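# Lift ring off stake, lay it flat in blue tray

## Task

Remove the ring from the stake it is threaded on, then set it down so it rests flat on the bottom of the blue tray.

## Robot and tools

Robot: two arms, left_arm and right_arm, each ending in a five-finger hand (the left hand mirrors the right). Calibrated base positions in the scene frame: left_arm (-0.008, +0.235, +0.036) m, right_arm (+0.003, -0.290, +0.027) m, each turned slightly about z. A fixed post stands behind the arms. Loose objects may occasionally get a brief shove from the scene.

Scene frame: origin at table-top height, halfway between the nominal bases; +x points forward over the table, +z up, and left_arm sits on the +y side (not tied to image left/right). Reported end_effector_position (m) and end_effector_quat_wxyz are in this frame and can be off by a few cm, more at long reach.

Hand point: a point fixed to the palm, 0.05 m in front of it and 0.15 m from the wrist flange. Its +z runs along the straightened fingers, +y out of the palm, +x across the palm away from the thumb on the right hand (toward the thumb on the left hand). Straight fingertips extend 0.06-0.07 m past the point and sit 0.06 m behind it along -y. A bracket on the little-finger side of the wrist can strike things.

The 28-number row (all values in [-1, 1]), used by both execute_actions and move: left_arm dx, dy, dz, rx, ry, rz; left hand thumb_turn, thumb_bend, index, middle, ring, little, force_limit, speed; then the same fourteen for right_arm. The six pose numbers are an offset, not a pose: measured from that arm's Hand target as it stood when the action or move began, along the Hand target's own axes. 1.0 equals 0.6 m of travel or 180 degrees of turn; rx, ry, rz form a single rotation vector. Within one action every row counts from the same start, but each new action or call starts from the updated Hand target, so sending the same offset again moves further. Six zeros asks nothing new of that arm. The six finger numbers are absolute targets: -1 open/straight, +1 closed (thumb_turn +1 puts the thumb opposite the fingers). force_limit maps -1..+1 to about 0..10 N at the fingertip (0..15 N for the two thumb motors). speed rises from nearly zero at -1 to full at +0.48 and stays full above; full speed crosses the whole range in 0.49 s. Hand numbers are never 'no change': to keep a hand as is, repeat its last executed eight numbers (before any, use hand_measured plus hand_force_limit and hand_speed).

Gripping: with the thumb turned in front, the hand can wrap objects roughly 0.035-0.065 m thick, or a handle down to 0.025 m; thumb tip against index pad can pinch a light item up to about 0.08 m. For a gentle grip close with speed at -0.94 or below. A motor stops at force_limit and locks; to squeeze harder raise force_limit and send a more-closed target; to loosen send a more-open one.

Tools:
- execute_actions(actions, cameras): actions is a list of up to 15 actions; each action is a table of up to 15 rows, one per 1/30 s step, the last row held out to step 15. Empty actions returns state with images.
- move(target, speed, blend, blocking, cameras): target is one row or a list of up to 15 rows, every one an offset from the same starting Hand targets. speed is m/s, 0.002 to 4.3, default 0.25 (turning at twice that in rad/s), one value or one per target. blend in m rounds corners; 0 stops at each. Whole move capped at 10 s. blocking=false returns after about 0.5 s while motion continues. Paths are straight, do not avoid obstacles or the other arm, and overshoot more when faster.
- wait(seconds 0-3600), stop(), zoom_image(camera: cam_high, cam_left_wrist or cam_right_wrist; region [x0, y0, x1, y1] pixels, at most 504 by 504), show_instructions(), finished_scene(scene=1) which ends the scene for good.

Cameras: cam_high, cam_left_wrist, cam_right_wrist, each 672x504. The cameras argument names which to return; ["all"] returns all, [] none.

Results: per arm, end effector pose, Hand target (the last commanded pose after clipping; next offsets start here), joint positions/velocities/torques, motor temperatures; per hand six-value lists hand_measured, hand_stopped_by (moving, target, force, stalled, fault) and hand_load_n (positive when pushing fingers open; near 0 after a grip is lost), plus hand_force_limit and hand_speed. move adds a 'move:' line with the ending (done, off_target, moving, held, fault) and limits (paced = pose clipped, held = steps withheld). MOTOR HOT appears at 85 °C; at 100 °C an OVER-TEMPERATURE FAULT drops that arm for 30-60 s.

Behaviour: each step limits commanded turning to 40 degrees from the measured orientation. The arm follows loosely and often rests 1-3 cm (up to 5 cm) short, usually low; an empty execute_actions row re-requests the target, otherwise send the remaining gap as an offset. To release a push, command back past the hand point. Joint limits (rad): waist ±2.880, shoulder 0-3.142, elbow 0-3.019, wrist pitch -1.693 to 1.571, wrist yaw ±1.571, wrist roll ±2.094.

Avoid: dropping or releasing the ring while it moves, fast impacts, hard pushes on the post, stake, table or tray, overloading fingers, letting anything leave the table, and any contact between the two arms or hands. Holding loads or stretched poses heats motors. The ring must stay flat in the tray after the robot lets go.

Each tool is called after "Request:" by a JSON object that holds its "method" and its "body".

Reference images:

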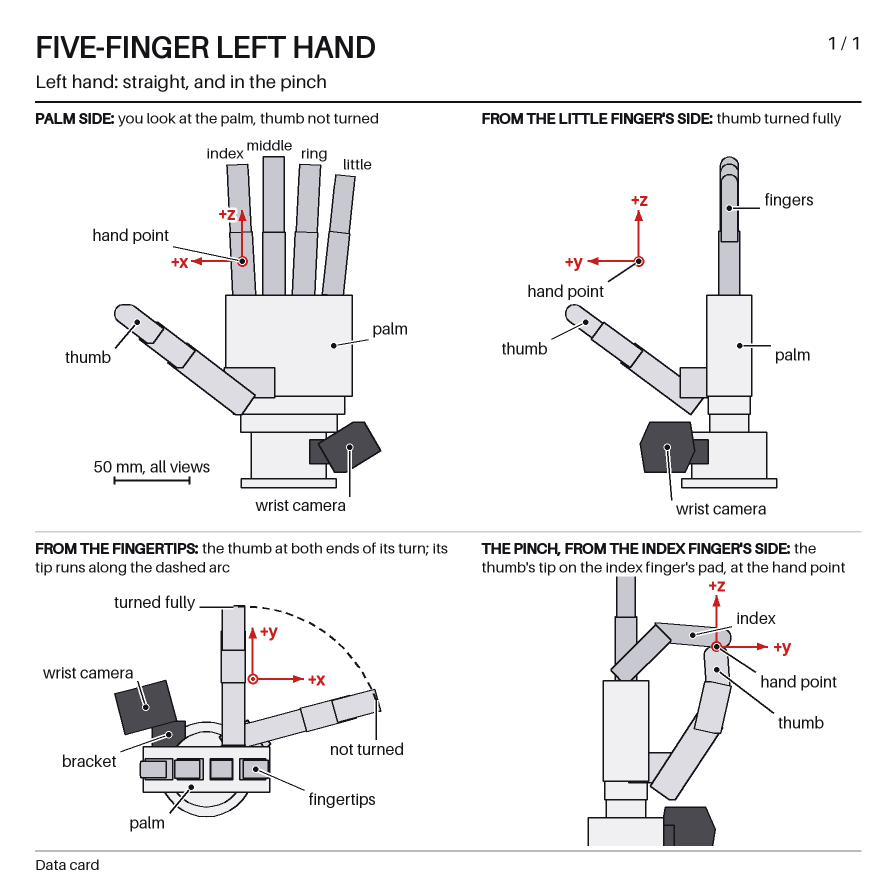

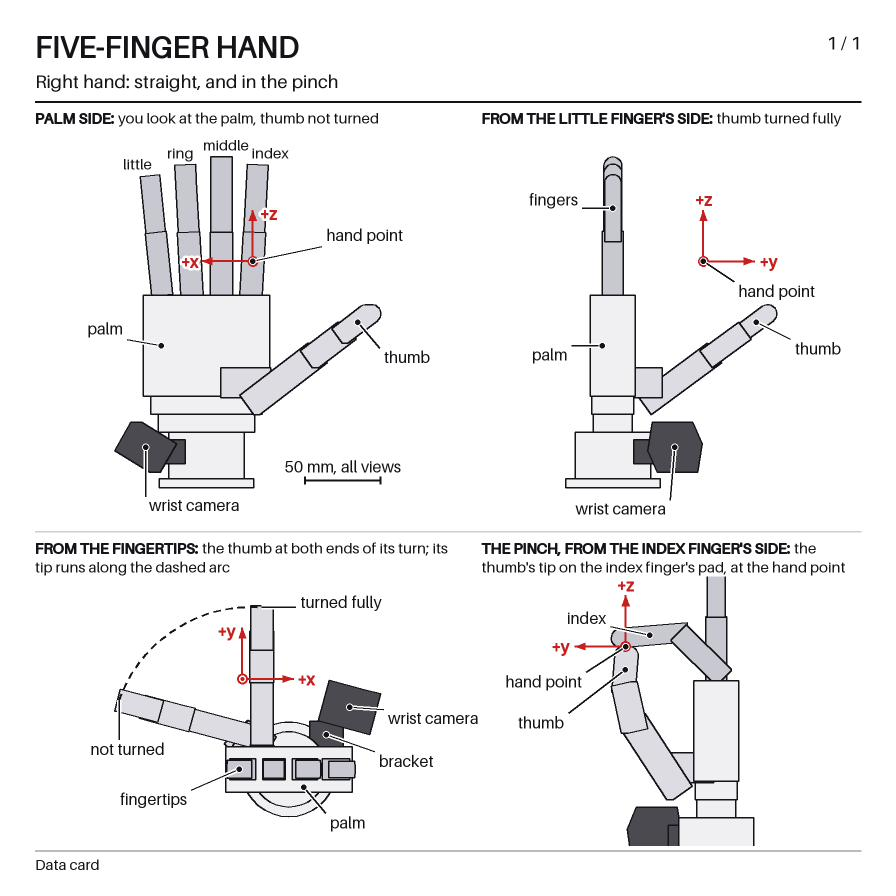

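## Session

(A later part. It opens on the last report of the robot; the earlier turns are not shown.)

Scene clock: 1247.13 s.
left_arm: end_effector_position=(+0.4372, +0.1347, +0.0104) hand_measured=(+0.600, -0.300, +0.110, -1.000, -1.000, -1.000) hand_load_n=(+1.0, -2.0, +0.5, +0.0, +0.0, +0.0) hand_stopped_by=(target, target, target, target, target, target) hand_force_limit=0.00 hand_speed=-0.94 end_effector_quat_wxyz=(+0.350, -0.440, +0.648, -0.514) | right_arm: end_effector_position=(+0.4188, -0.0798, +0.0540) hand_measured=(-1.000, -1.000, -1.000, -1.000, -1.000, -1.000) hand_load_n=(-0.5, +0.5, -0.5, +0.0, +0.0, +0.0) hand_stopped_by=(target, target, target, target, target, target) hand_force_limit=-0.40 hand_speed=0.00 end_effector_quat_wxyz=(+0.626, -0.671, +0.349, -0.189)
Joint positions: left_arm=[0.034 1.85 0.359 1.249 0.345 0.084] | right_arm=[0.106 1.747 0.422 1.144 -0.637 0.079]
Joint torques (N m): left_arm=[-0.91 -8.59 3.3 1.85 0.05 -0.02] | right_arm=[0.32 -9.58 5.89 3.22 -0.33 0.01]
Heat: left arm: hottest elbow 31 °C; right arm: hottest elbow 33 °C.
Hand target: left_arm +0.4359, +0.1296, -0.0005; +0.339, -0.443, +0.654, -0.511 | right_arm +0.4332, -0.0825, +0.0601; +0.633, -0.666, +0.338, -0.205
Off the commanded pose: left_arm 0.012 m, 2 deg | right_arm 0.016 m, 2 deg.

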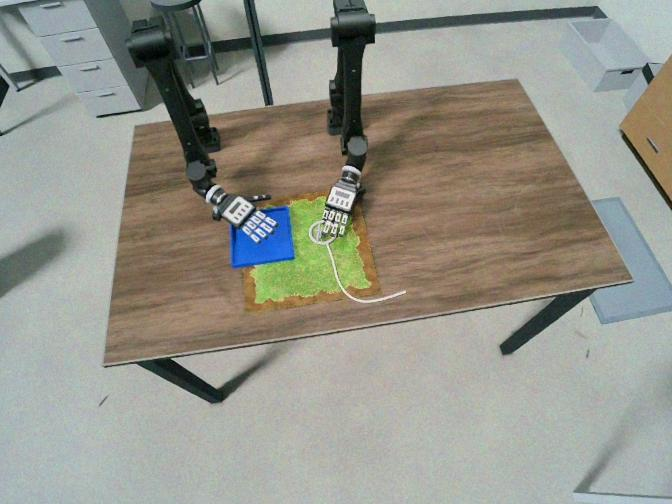

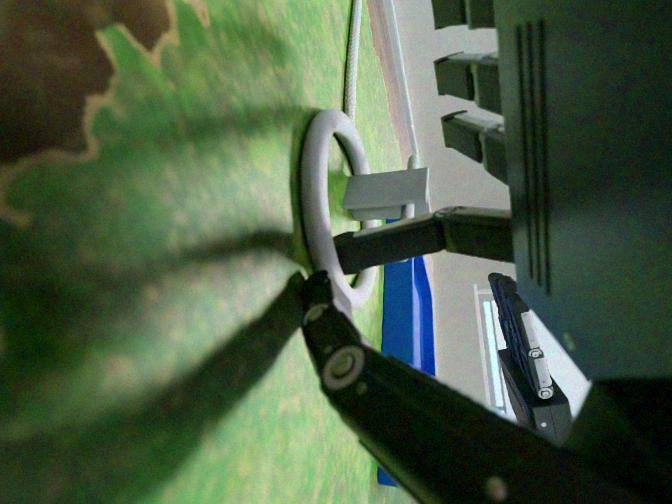

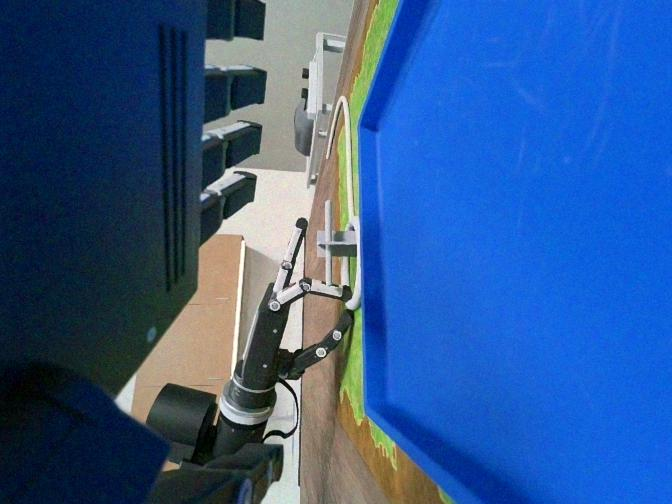

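Request:
{"method": "execute_actions", "body": {"actions": [[[0,0,0,0,0,0,0.6,-0.3,0.16,-1,-1,-1,0,-0.94,0,0,0,0,0,0,-1,-1,-1,-1,-1,-1,-0.4,0]],[[0,0,0,0,0,0,0.6,-0.3,0.21,-1,-1,-1,0,-0.94,0,0,0,0,0,0,-1,-1,-1,-1,-1,-1,-0.4,0]]], "cameras": ["cam_left_wrist","cam_high","cam_right_wrist"]}}

Request:
{"method": "zoom_image", "body": {"camera": "cam_left_wrist", "region": [270, 180, 410, 340]}}

Request:
{"method": "zoom_image", "body": {"camera": "cam_right_wrist", "region": [290, 240, 390, 340]}}

Request:
{"method": "zoom_image", "body": {"camera": "cam_high", "region": [300, 210, 350, 250]}}

Scene clock: 1248.90 s.
left_arm: end_effector_position=(+0.4381, +0.1344, +0.0110) hand_measured=(+0.600, -0.300, +0.210, -1.000, -1.000, -1.000) hand_load_n=(+0.5, +0.0, +4.0, +0.0, +0.0, +0.0) hand_stopped_by=(target, target, target, target, target, target) hand_force_limit=0.00 hand_speed=-0.94 end_effector_quat_wxyz=(+0.350, -0.440, +0.647, -0.516) | right_arm: end_effector_position=(+0.4188, -0.0798, +0.0540) hand_measured=(-1.000, -1.000, -1.000, -1.000, -1.000, -1.000) hand_load_n=(-0.5, +0.0, +0.0, +0.0, +0.0, +0.0) hand_stopped_by=(target, target, target, target, target, target) hand_force_limit=-0.40 hand_speed=0.00 end_effector_quat_wxyz=(+0.626, -0.671, +0.349, -0.189)
Joint positions: left_arm=[0.034 1.85 0.361 1.249 0.345 0.081] | right_arm=[0.106 1.747 0.422 1.144 -0.637 0.079]
Joint torques (N m): left_arm=[-1.08 -8.94 3.17 1.91 0.08 0.03] | right_arm=[0.5 -9.41 5.98 2.99 -0.39 -0.03]
Heat: left arm: hottest elbow 31 °C; right arm: hottest elbow 33 °C.
Hand target: left_arm +0.4360, +0.1296, -0.0005; +0.339, -0.443, +0.654, -0.511 | right_arm +0.4332, -0.0825, +0.0601; +0.633, -0.666, +0.338, -0.205
Off the commanded pose: left_arm 0.013 m, 2 deg | right_arm 0.016 m, 2 deg.

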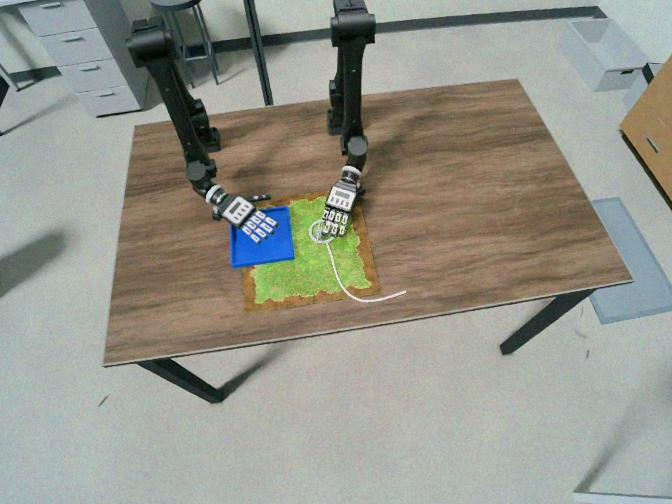

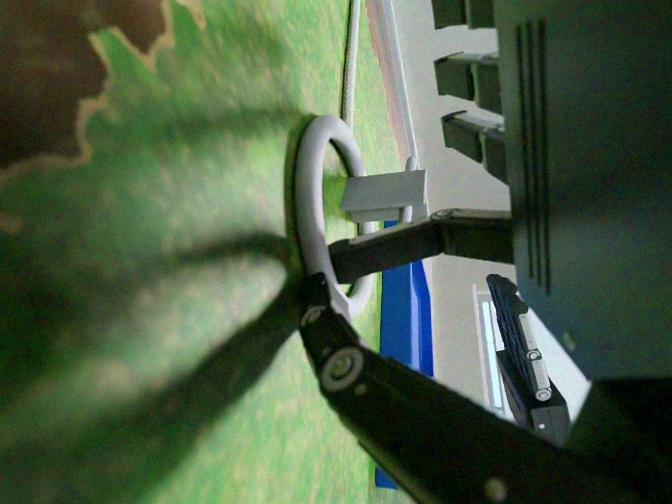

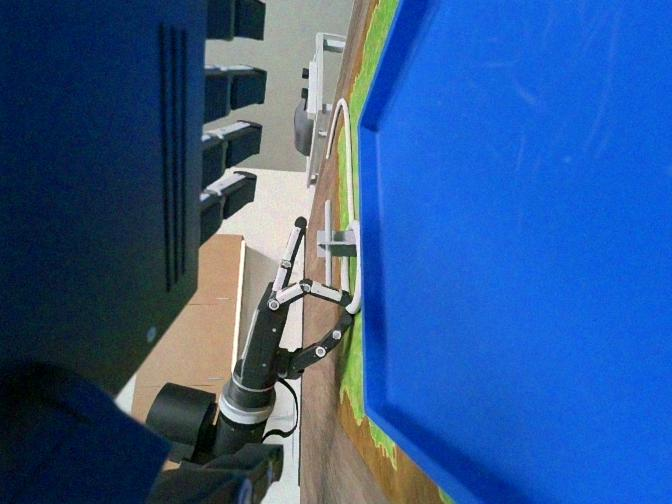

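Scaled by 3.150 from the camera's image (finer frame: 960x720).

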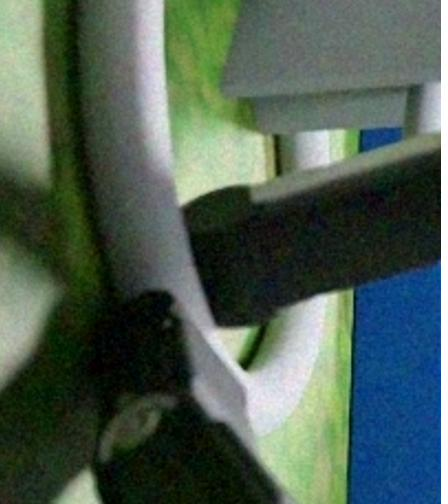

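Scaled by 5.040 from the camera's image (finer frame: 960x720).

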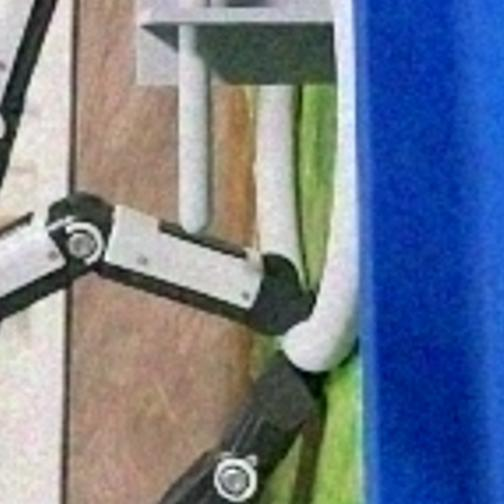

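Scaled by 10.080 from the camera's image (finer frame: 960x720).

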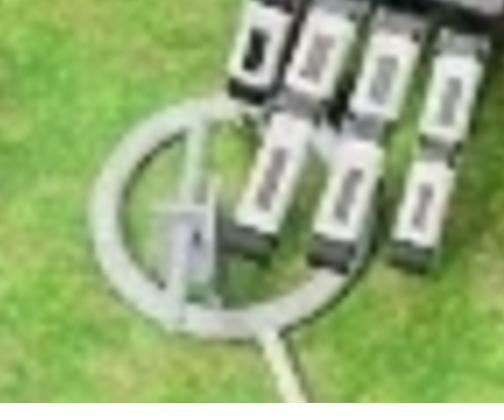

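Request:
{"method": "execute_actions", "body": {"actions": [[[0,0,0,0,0,0,0.6,-0.3,0.26,-1,-1,-1,0.6,-0.94,0,0,0,0,0,0,-1,-1,-1,-1,-1,-1,-0.4,0]],[[0,0,0,0,0,0,0.6,-0.3,0.3,-1,-1,-1,0.6,-0.94,0,0,0,0,0,0,-1,-1,-1,-1,-1,-1,-0.4,0]]], "cameras": ["cam_left_wrist","cam_high","cam_right_wrist"]}}

Request:
{"method": "zoom_image", "body": {"camera": "cam_left_wrist", "region": [270, 180, 410, 340]}}

Request:
{"method": "zoom_image", "body": {"camera": "cam_right_wrist", "region": [290, 240, 390, 340]}}

Scene clock: 1250.57 s.
left_arm: end_effector_position=(+0.4397, +0.1340, +0.0130) hand_measured=(+0.600, -0.302, +0.298, -1.000, -1.000, -1.000) hand_load_n=(+0.0, +4.5, +6.5, +0.0, +0.0, +0.0) hand_stopped_by=(target, target, target, target, target, target) hand_force_limit=0.60 hand_speed=-0.94 end_effector_quat_wxyz=(+0.351, -0.439, +0.645, -0.518) | right_arm: end_effector_position=(+0.4188, -0.0798, +0.0540) hand_measured=(-1.000, -1.000, -1.000, -1.000, -1.000, -1.000) hand_load_n=(+0.0, +0.0, +0.0, +0.0, +0.0, +0.0) hand_stopped_by=(target, target, target, target, target, target) hand_force_limit=-0.40 hand_speed=0.00 end_effector_quat_wxyz=(+0.626, -0.671, +0.349, -0.189)
Joint positions: left_arm=[0.034 1.85 0.363 1.255 0.346 0.078] | right_arm=[0.106 1.747 0.422 1.144 -0.637 0.079]
Joint torques (N m): left_arm=[-1.26 -8.88 2.96 1.66 0.03 0.05] | right_arm=[1.2 -10.34 6.01 2.85 -0.35 -0.04]
Heat: left arm: hottest elbow 31 °C; right arm: hottest elbow 33 °C.
Hand target: left_arm +0.4359, +0.1296, -0.0005; +0.339, -0.443, +0.654, -0.511 | right_arm +0.4332, -0.0825, +0.0601; +0.633, -0.666, +0.338, -0.205
Off the commanded pose: left_arm 0.015 m, 2 deg | right_arm 0.016 m, 2 deg.

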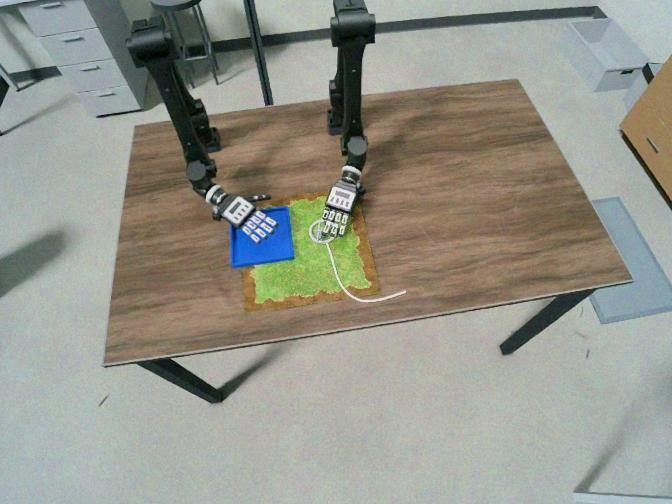

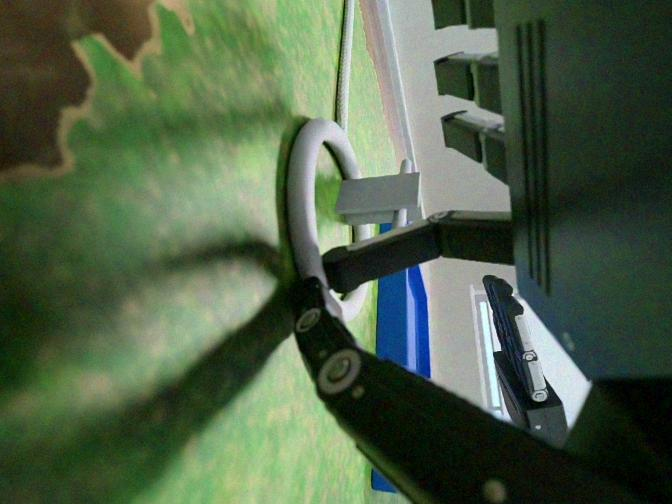

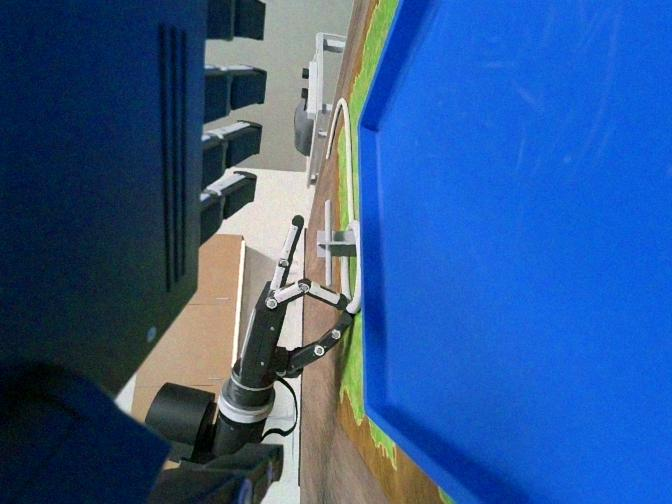

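Scaled by 3.150 from the camera's image (finer frame: 960x720).

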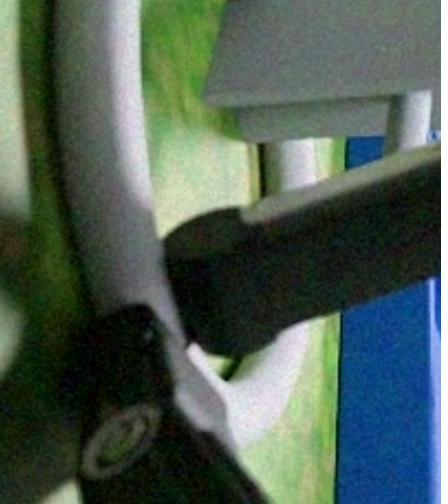

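Scaled by 5.040 from the camera's image (finer frame: 960x720).

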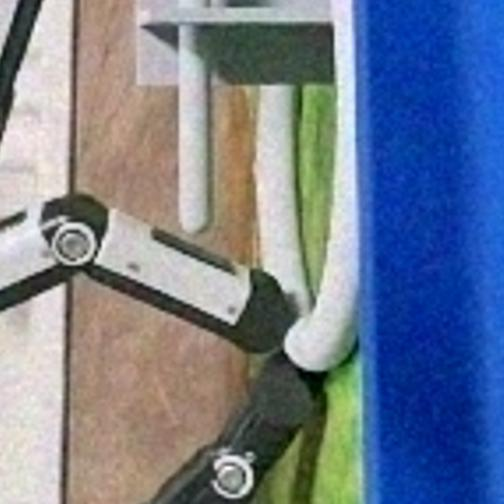

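Request:
{"method": "execute_actions", "body": {"actions": [[[0,0,0,0,0,0,0.6,-0.3,0.0,-1,-1,-1,0.6,-0.6,0,0,0,0,0,0,-1,-1,-1,-1,-1,-1,-0.4,0]],[[0,-0.007,-0.0018,-0.05,0,0,0.6,-0.22,-0.05,-1,-1,-1,0.6,-0.6,0,0,0,0,0,0,-1,-1,-1,-1,-1,-1,-0.4,0]]], "cameras": ["cam_left_wrist","cam_high","cam_right_wrist"]}}

Request:
{"method": "zoom_image", "body": {"camera": "cam_left_wrist", "region": [270, 180, 410, 340]}}

Request:
{"method": "zoom_image", "body": {"camera": "cam_right_wrist", "region": [290, 240, 390, 340]}}

Scene clock: 1254.43 s.
left_arm: end_effector_position=(+0.4330, +0.1334, +0.0077) hand_measured=(+0.600, -0.220, -0.050, -1.000, -1.000, -1.000) hand_load_n=(+0.0, +0.0, -1.5, +0.0, +0.0, +0.0) hand_stopped_by=(target, target, target, target, target, target) hand_force_limit=0.60 hand_speed=-0.60 end_effector_quat_wxyz=(+0.305, -0.475, +0.683, -0.463) | right_arm: end_effector_position=(+0.4188, -0.0798, +0.0540) hand_measured=(-1.000, -1.000, -1.000, -1.000, -1.000, -1.000) hand_load_n=(+0.0, +0.0, +0.0, +0.0, +0.0, +0.0) hand_stopped_by=(target, target, target, target, target, target) hand_force_limit=-0.40 hand_speed=0.00 end_effector_quat_wxyz=(+0.626, -0.671, +0.349, -0.189)
Joint positions: left_arm=[0.014 1.691 0.401 0.874 0.31 0.109] | right_arm=[0.106 1.747 0.422 1.144 -0.637 0.079]
Joint torques (N m): left_arm=[-1.03 -9.7 5.42 1.33 0.06 0.2] | right_arm=[0.21 -10.17 6.05 3.02 -0.29 -0.03]
Heat: left arm: hottest elbow 31 °C; right arm: hottest elbow 33 °C.
Hand target: left_arm +0.4359, +0.1296, +0.0038; +0.303, -0.468, +0.692, -0.458 | right_arm +0.4332, -0.0825, +0.0601; +0.633, -0.666, +0.338, -0.205
Off the commanded pose: left_arm 0.006 m, 2 deg | right_arm 0.016 m, 2 deg.

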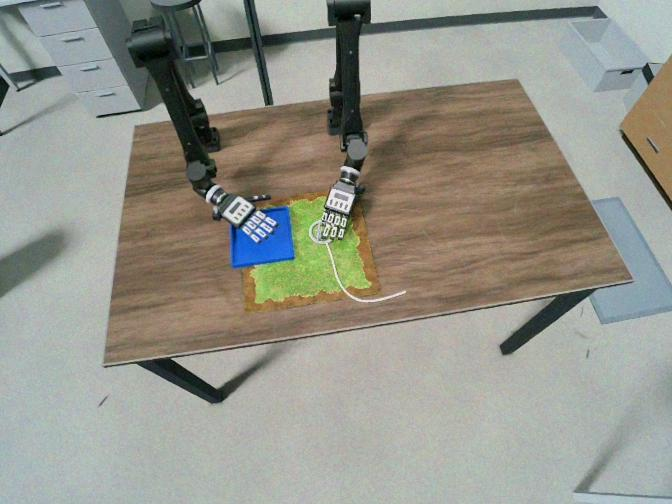

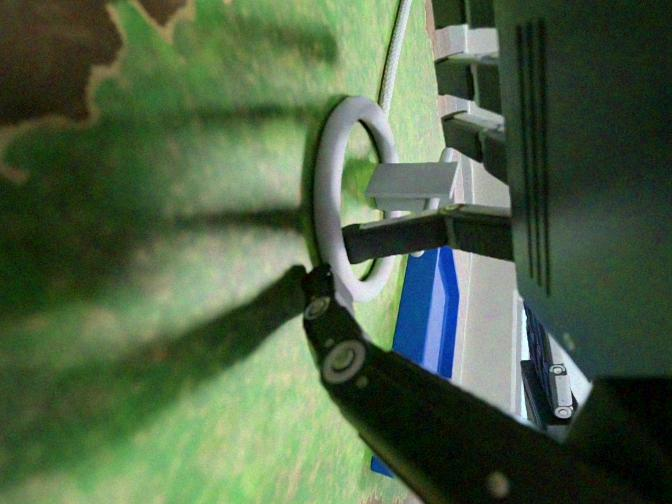

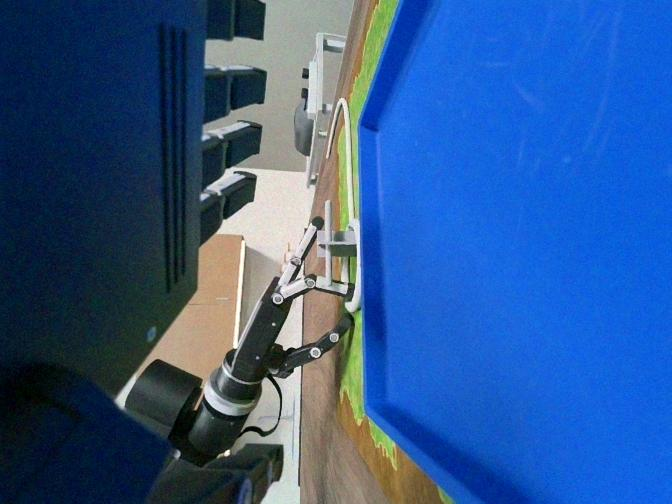

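Scaled by 3.150 from the camera's image (finer frame: 960x720).

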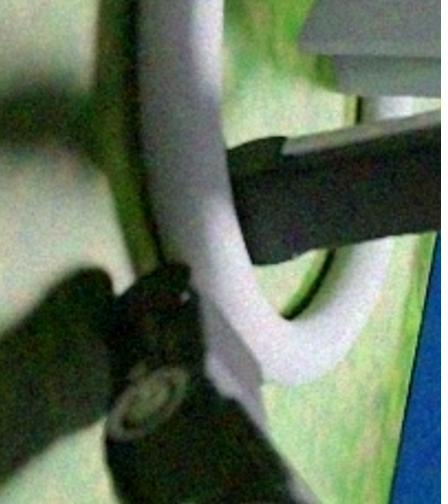

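Scaled by 5.040 from the camera's image (finer frame: 960x720).

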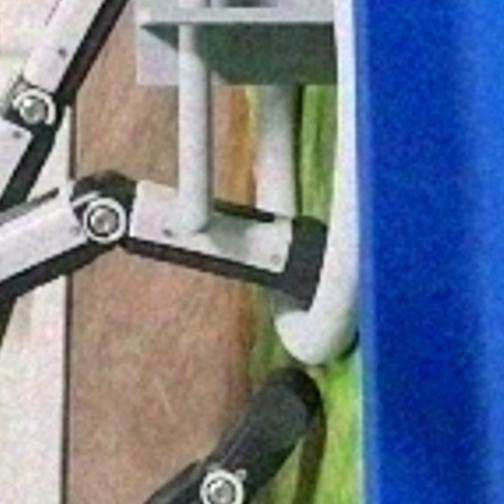

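Request:
{"method": "execute_actions", "body": {"actions": [[[0,-0.0025,-0.001,0,0,0,0.6,-0.22,0.02,-1,-1,-1,0,-0.9,0,0,0,0,0,0,-1,-1,-1,-1,-1,-1,-0.4,0]],[[0,0,0,0,0,0,0.6,-0.22,0.08,-1,-1,-1,0,-0.94,0,0,0,0,0,0,-1,-1,-1,-1,-1,-1,-0.4,0]]], "cameras": ["cam_left_wrist","cam_high","cam_right_wrist"]}}

Request:
{"method": "zoom_image", "body": {"camera": "cam_left_wrist", "region": [270, 180, 410, 340]}}

Request:
{"method": "zoom_image", "body": {"camera": "cam_right_wrist", "region": [290, 240, 390, 340]}}

Scene clock: 1256.27 s.
left_arm: end_effector_position=(+0.4342, +0.1334, +0.0083) hand_measured=(+0.600, -0.220, +0.080, -1.000, -1.000, -1.000) hand_load_n=(+0.0, +0.0, +1.0, +0.0, +0.0, +0.0) hand_stopped_by=(target, target, target, target, target, target) hand_force_limit=0.00 hand_speed=-0.94 end_effector_quat_wxyz=(+0.305, -0.475, +0.684, -0.462) | right_arm: end_effector_position=(+0.4188, -0.0798, +0.0540) hand_measured=(-1.000, -1.000, -1.000, -1.000, -1.000, -1.000) hand_load_n=(+0.0, +0.0, +0.0, +0.0, +0.0, +0.0) hand_stopped_by=(target, target, target, target, target, target) hand_force_limit=-0.40 hand_speed=0.00 end_effector_quat_wxyz=(+0.626, -0.671, +0.349, -0.189)
Joint positions: left_arm=[0.013 1.688 0.406 0.864 0.31 0.112] | right_arm=[0.106 1.747 0.422 1.144 -0.637 0.079]
Joint torques (N m): left_arm=[-1.14 -10.05 5.22 1.43 0.09 0.16] | right_arm=[0.26 -10.11 6.06 2.96 -0.29 -0.05]
Heat: left arm: hottest elbow 31 °C; right arm: hottest elbow 33 °C.
Hand target: left_arm +0.4360, +0.1295, +0.0055; +0.303, -0.468, +0.692, -0.458 | right_arm +0.4332, -0.0825, +0.0601; +0.633, -0.666, +0.338, -0.205
Off the commanded pose: left_arm 0.005 m, 1 deg | right_arm 0.016 m, 2 deg.

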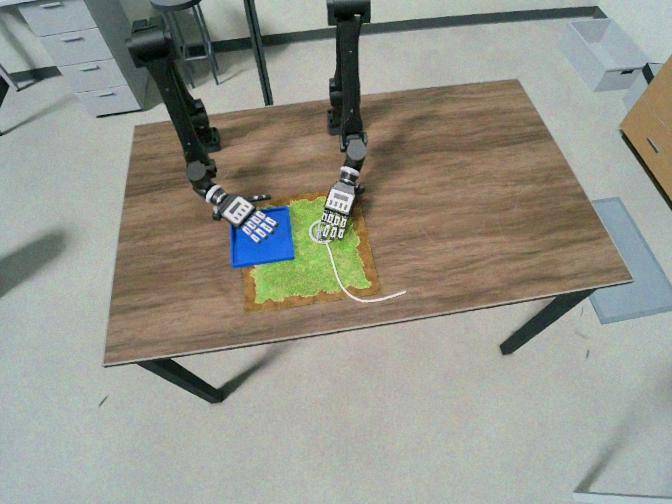

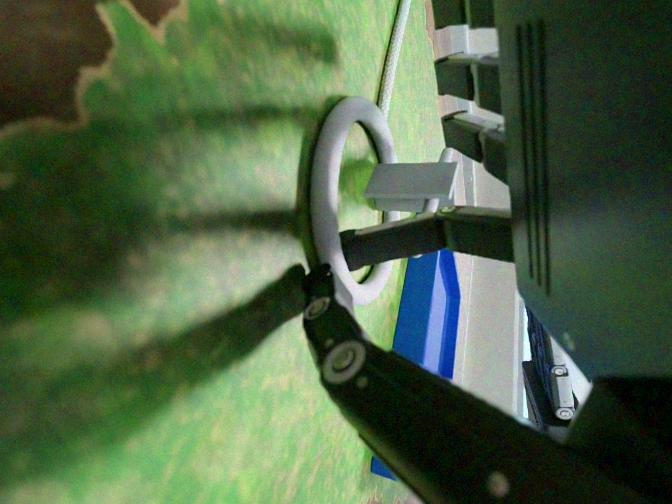

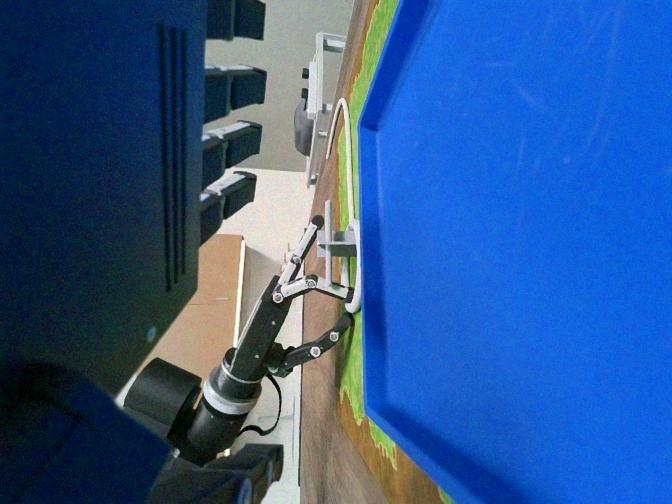

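Scaled by 3.150 from the camera's image (finer frame: 960x720).

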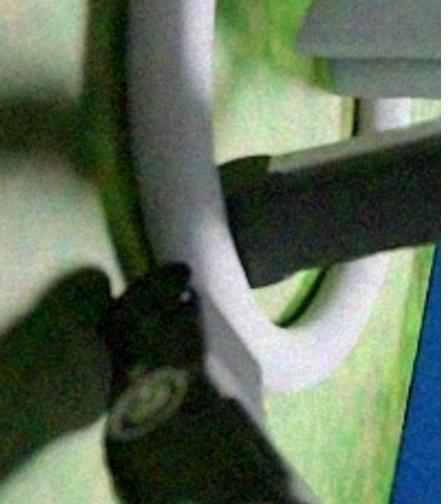

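Scaled by 5.040 from the camera's image (finer frame: 960x720).

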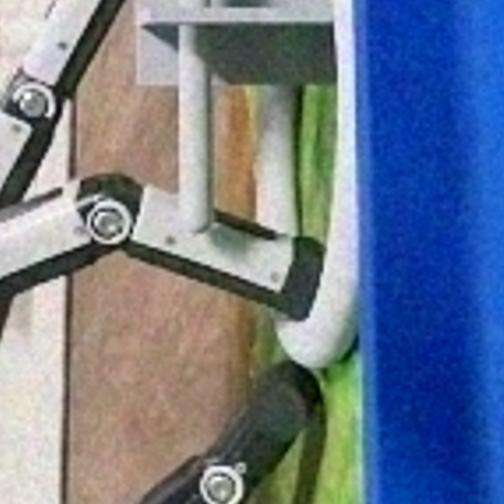

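Request:
{"method": "execute_actions", "body": {"actions": [[[0,0,0,0,0,0,0.6,-0.22,0.14,-1,-1,-1,0.2,-0.94,0,0,0,0,0,0,-1,-1,-1,-1,-1,-1,-0.4,0]],[[0,0,0,0,0,0,0.6,-0.22,0.2,-1,-1,-1,0.2,-0.94,0,0,0,0,0,0,-1,-1,-1,-1,-1,-1,-0.4,0]]], "cameras": ["cam_left_wrist","cam_high","cam_right_wrist"]}}

Request:
{"method": "zoom_image", "body": {"camera": "cam_left_wrist", "region": [270, 180, 410, 340]}}

Request:
{"method": "zoom_image", "body": {"camera": "cam_right_wrist", "region": [290, 240, 390, 340]}}

Scene clock: 1257.97 s.
left_arm: end_effector_position=(+0.4363, +0.1339, +0.0090) hand_measured=(+0.600, -0.220, +0.166, -1.000, -1.000, -1.000) hand_load_n=(+0.0, +2.5, +6.0, +0.0, -0.5, +0.0) hand_stopped_by=(target, target, force, target, target, target) hand_force_limit=0.20 hand_speed=-0.94 end_effector_quat_wxyz=(+0.307, -0.474, +0.684, -0.462) | right_arm: end_effector_position=(+0.4188, -0.0798, +0.0540) hand_measured=(-1.000, -1.000, -1.000, -1.000, -1.000, -1.000) hand_load_n=(+0.0, +0.0, +0.0, +0.0, +0.0, +0.0) hand_stopped_by=(target, target, target, target, target, target) hand_force_limit=-0.40 hand_speed=0.00 end_effector_quat_wxyz=(+0.626, -0.671, +0.349, -0.189)
Joint positions: left_arm=[0.013 1.688 0.41 0.862 0.307 0.114] | right_arm=[0.106 1.747 0.422 1.144 -0.637 0.079]
Joint torques (N m): left_arm=[-0.73 -9.82 4.92 1.48 0.23 0.15] | right_arm=[0.15 -10.34 6 3.18 -0.32 -0.02]
Heat: left arm: hottest elbow 31 °C; right arm: hottest elbow 33 °C.
Hand target: left_arm +0.4360, +0.1296, +0.0055; +0.303, -0.468, +0.692, -0.458 | right_arm +0.4332, -0.0825, +0.0601; +0.633, -0.666, +0.338, -0.205
Off the commanded pose: left_arm 0.005 m, 1 deg | right_arm 0.016 m, 2 deg.

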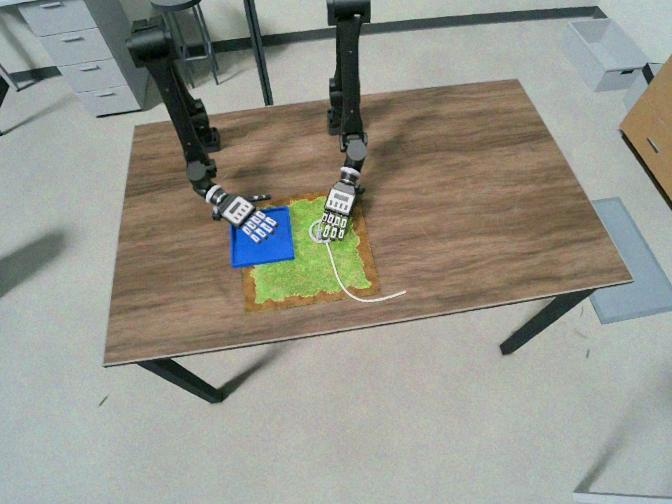

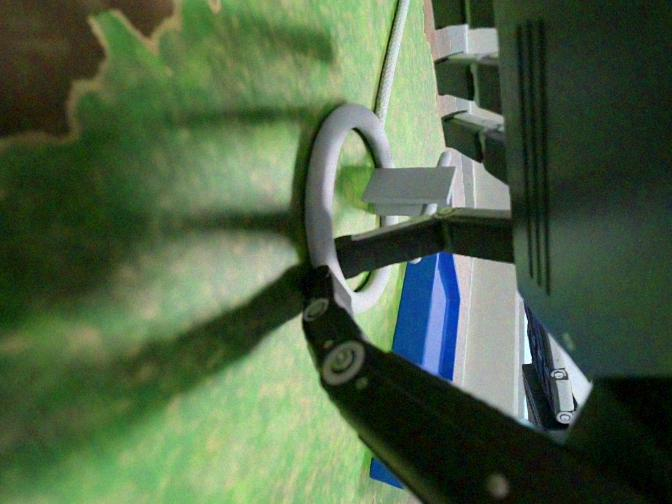

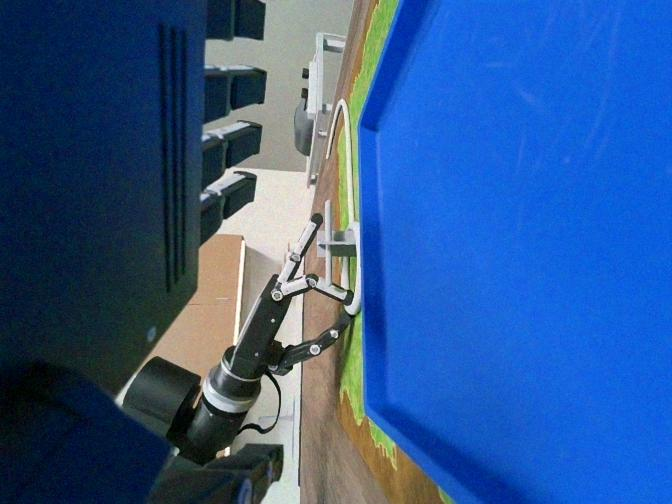

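Scaled by 3.150 from the camera's image (finer frame: 960x720).

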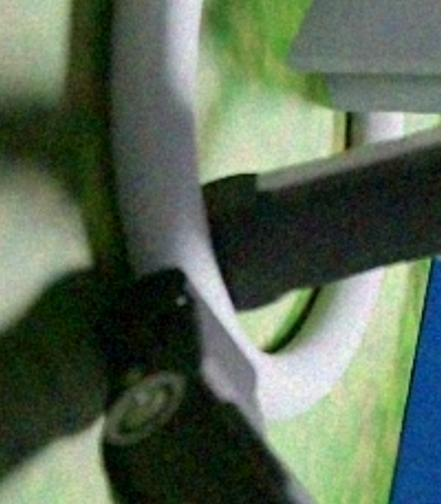

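Scaled by 5.040 from the camera's image (finer frame: 960x720).

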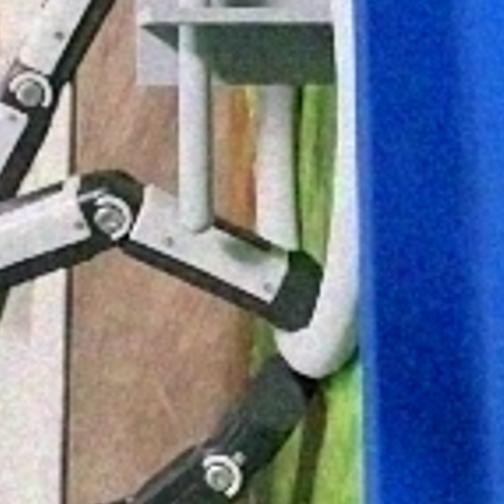

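Request:
{"method": "execute_actions", "body": {"actions": [[[0,0,0,0,0,0,0.6,-0.22,0.23,-1,-1,-1,0.8,-0.94,0,0,0,0,0,0,-1,-1,-1,-1,-1,-1,-0.4,0]]], "cameras": ["cam_left_wrist","cam_high","cam_right_wrist"]}}

Request:
{"method": "zoom_image", "body": {"camera": "cam_left_wrist", "region": [270, 180, 410, 340]}}

Request:
{"method": "zoom_image", "body": {"camera": "cam_right_wrist", "region": [290, 240, 390, 340]}}

Request:
{"method": "zoom_image", "body": {"camera": "cam_high", "region": [300, 210, 350, 250]}}

Scene clock: 1259.17 s.
left_arm: end_effector_position=(+0.4367, +0.1339, +0.0092) hand_measured=(+0.600, -0.222, +0.186, -1.000, -1.000, -1.000) hand_load_n=(+0.0, +4.0, +9.0, +0.0, +0.0, +0.0) hand_stopped_by=(target, target, force, target, target, target) hand_force_limit=0.80 hand_speed=-0.94 end_effector_quat_wxyz=(+0.308, -0.474, +0.684, -0.462) | right_arm: end_effector_position=(+0.4188, -0.0798, +0.0540) hand_measured=(-1.000, -1.000, -1.000, -1.000, -1.000, -1.000) hand_load_n=(+0.0, +0.0, +0.0, +0.0, +0.0, +0.0) hand_stopped_by=(target, target, target, target, target, target) hand_force_limit=-0.40 hand_speed=0.00 end_effector_quat_wxyz=(+0.626, -0.671, +0.349, -0.189)
Joint positions: left_arm=[0.013 1.688 0.411 0.862 0.306 0.114] | right_arm=[0.106 1.747 0.422 1.144 -0.637 0.079]
Joint torques (N m): left_arm=[-0.85 -9.76 4.77 1.52 0.25 0.14] | right_arm=[0.44 -10.34 6 3.07 -0.33 -0.02]
Heat: left arm: hottest elbow 31 °C; right arm: hottest elbow 33 °C.
Hand target: left_arm +0.4360, +0.1297, +0.0054; +0.303, -0.468, +0.692, -0.458 | right_arm +0.4332, -0.0825, +0.0601; +0.633, -0.666, +0.338, -0.205
Off the commanded pose: left_arm 0.006 m, 1 deg | right_arm 0.016 m, 2 deg.

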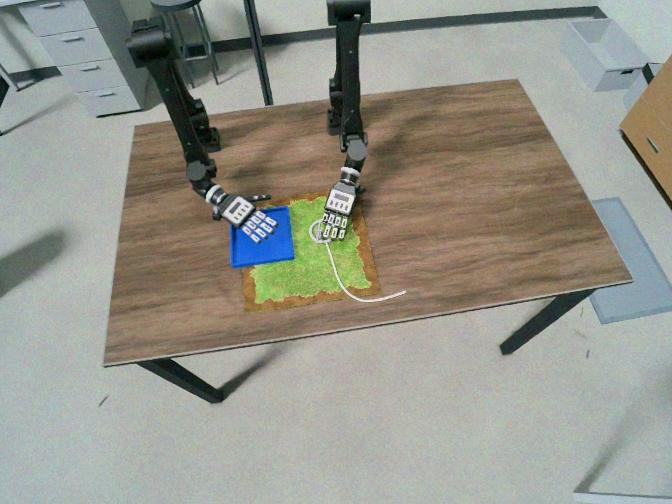

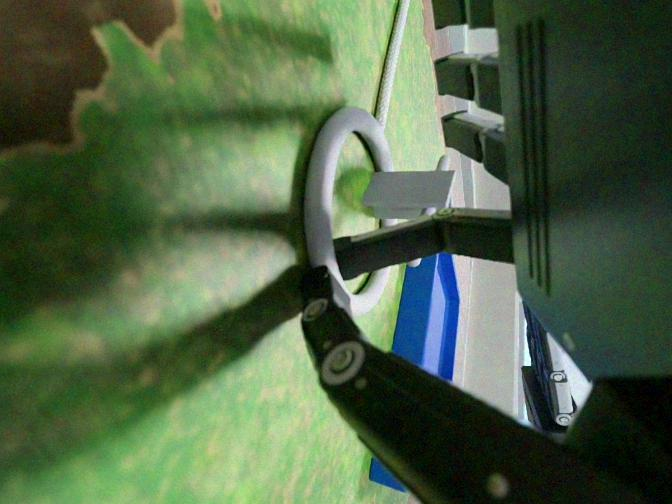

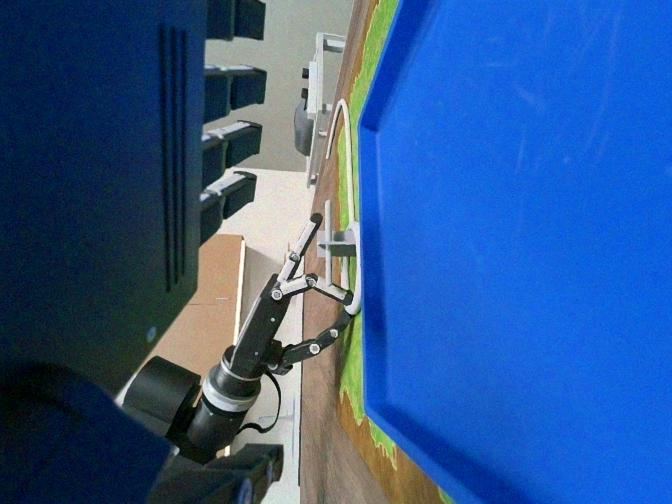

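Scaled by 3.150 from the camera's image (finer frame: 960x720).

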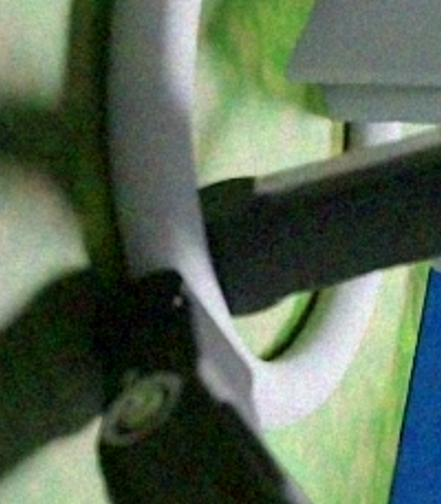

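Scaled by 5.040 from the camera's image (finer frame: 960x720).

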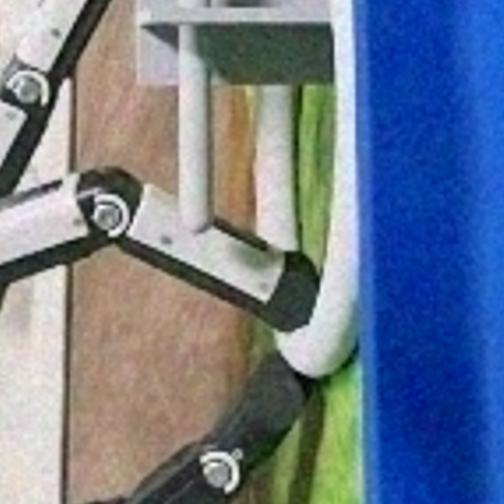

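Scaled by 10.080 from the camera's image (finer frame: 960x720).

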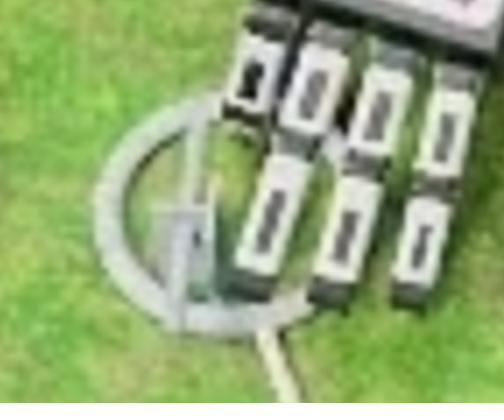

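Request:
{"method": "move", "body": {"target": [0,-0.0152,-0.0068,0,0,0,0.6,-0.22,0.23,-1,-1,-1,0.8,-0.94,0,0,0,0,0,0,-1,-1,-1,-1,-1,-1,-0.4,0], "speed": 0.03, "cameras": ["cam_left_wrist","cam_high","cam_right_wrist"]}}

Request:
{"method": "zoom_image", "body": {"camera": "cam_left_wrist", "region": [250, 90, 450, 330]}}

Request:
{"method": "zoom_image", "body": {"camera": "cam_right_wrist", "region": [290, 220, 390, 340]}}

Request:
{"method": "zoom_image", "body": {"camera": "cam_high", "region": [300, 210, 350, 250]}}

Scene clock: 1267.87 s.
left_arm: end_effector_position=(+0.4353, +0.1344, +0.0145) hand_measured=(+0.600, -0.220, +0.186, -1.000, -1.000, -1.000) hand_load_n=(+0.0, +0.0, +0.5, -0.5, +0.0, +0.0) hand_stopped_by=(target, target, force, target, target, target) hand_force_limit=0.80 hand_speed=-0.94 end_effector_quat_wxyz=(+0.305, -0.476, +0.686, -0.458) | right_arm: end_effector_position=(+0.4188, -0.0798, +0.0540) hand_measured=(-1.000, -1.000, -1.000, -1.000, -1.000, -1.000) hand_load_n=(+0.0, +0.0, +0.0, +0.0, +0.0, +0.0) hand_stopped_by=(target, target, target, target, target, target) hand_force_limit=-0.40 hand_speed=0.00 end_effector_quat_wxyz=(+0.626, -0.671, +0.349, -0.189)
Joint positions: left_arm=[0.013 1.653 0.412 0.814 0.305 0.116] | right_arm=[0.106 1.747 0.422 1.144 -0.637 0.079]
Joint torques (N m): left_arm=[-0.85 -10.58 4.94 1.72 0.32 0.14] | right_arm=[1.03 -10.29 6.11 3.1 -0.29 -0.04]
Heat: left arm: hottest elbow 31 °C; right arm: hottest elbow 33 °C.
Hand target: left_arm +0.4358, +0.1298, +0.0154; +0.303, -0.468, +0.692, -0.458 | right_arm +0.4332, -0.0825, +0.0601; +0.633, -0.666, +0.338, -0.205
Off the commanded pose: left_arm 0.005 m, 1 deg | right_arm 0.016 m, 2 deg.
move: done

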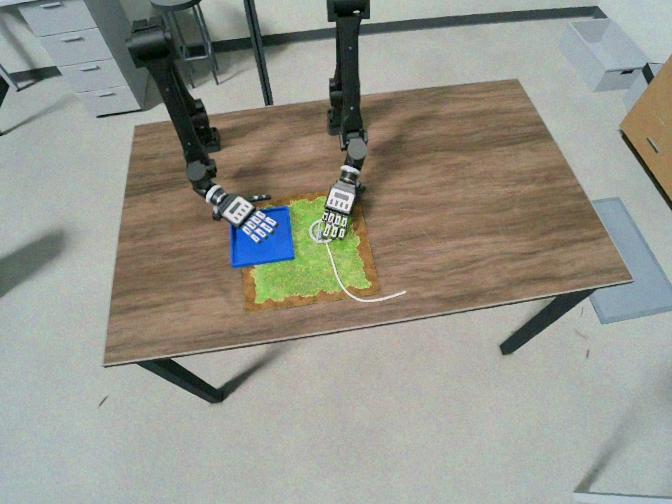

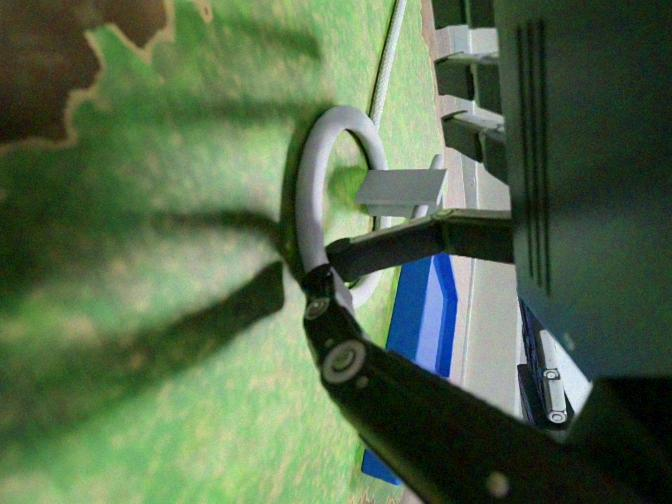

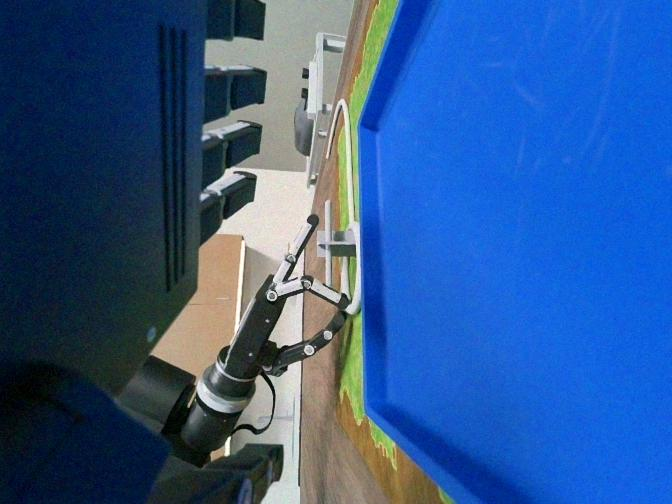

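Scaled by 2.100 from the camera's image (finer frame: 960x720).

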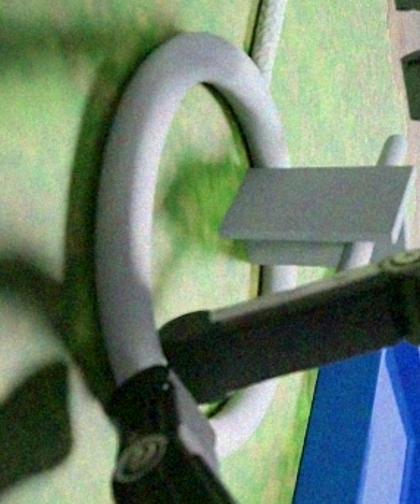

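Scaled by 4.200 from the camera's image (finer frame: 960x720).

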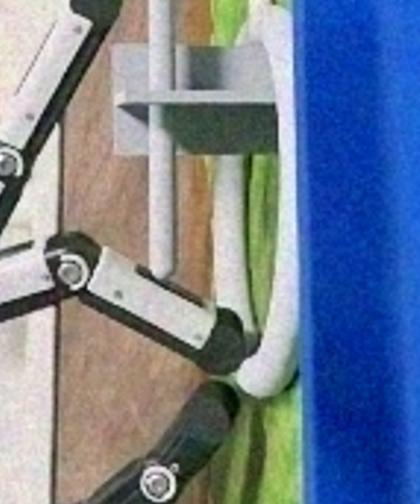

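Scaled by 10.080 from the camera's image (finer frame: 960x720).

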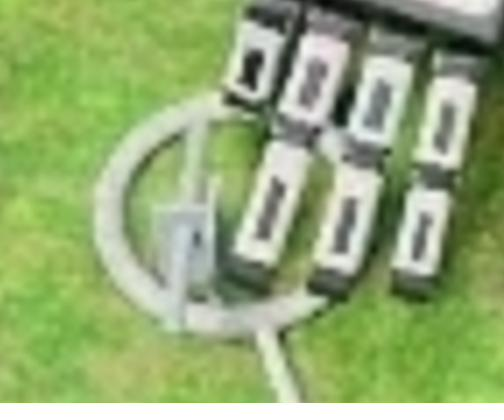

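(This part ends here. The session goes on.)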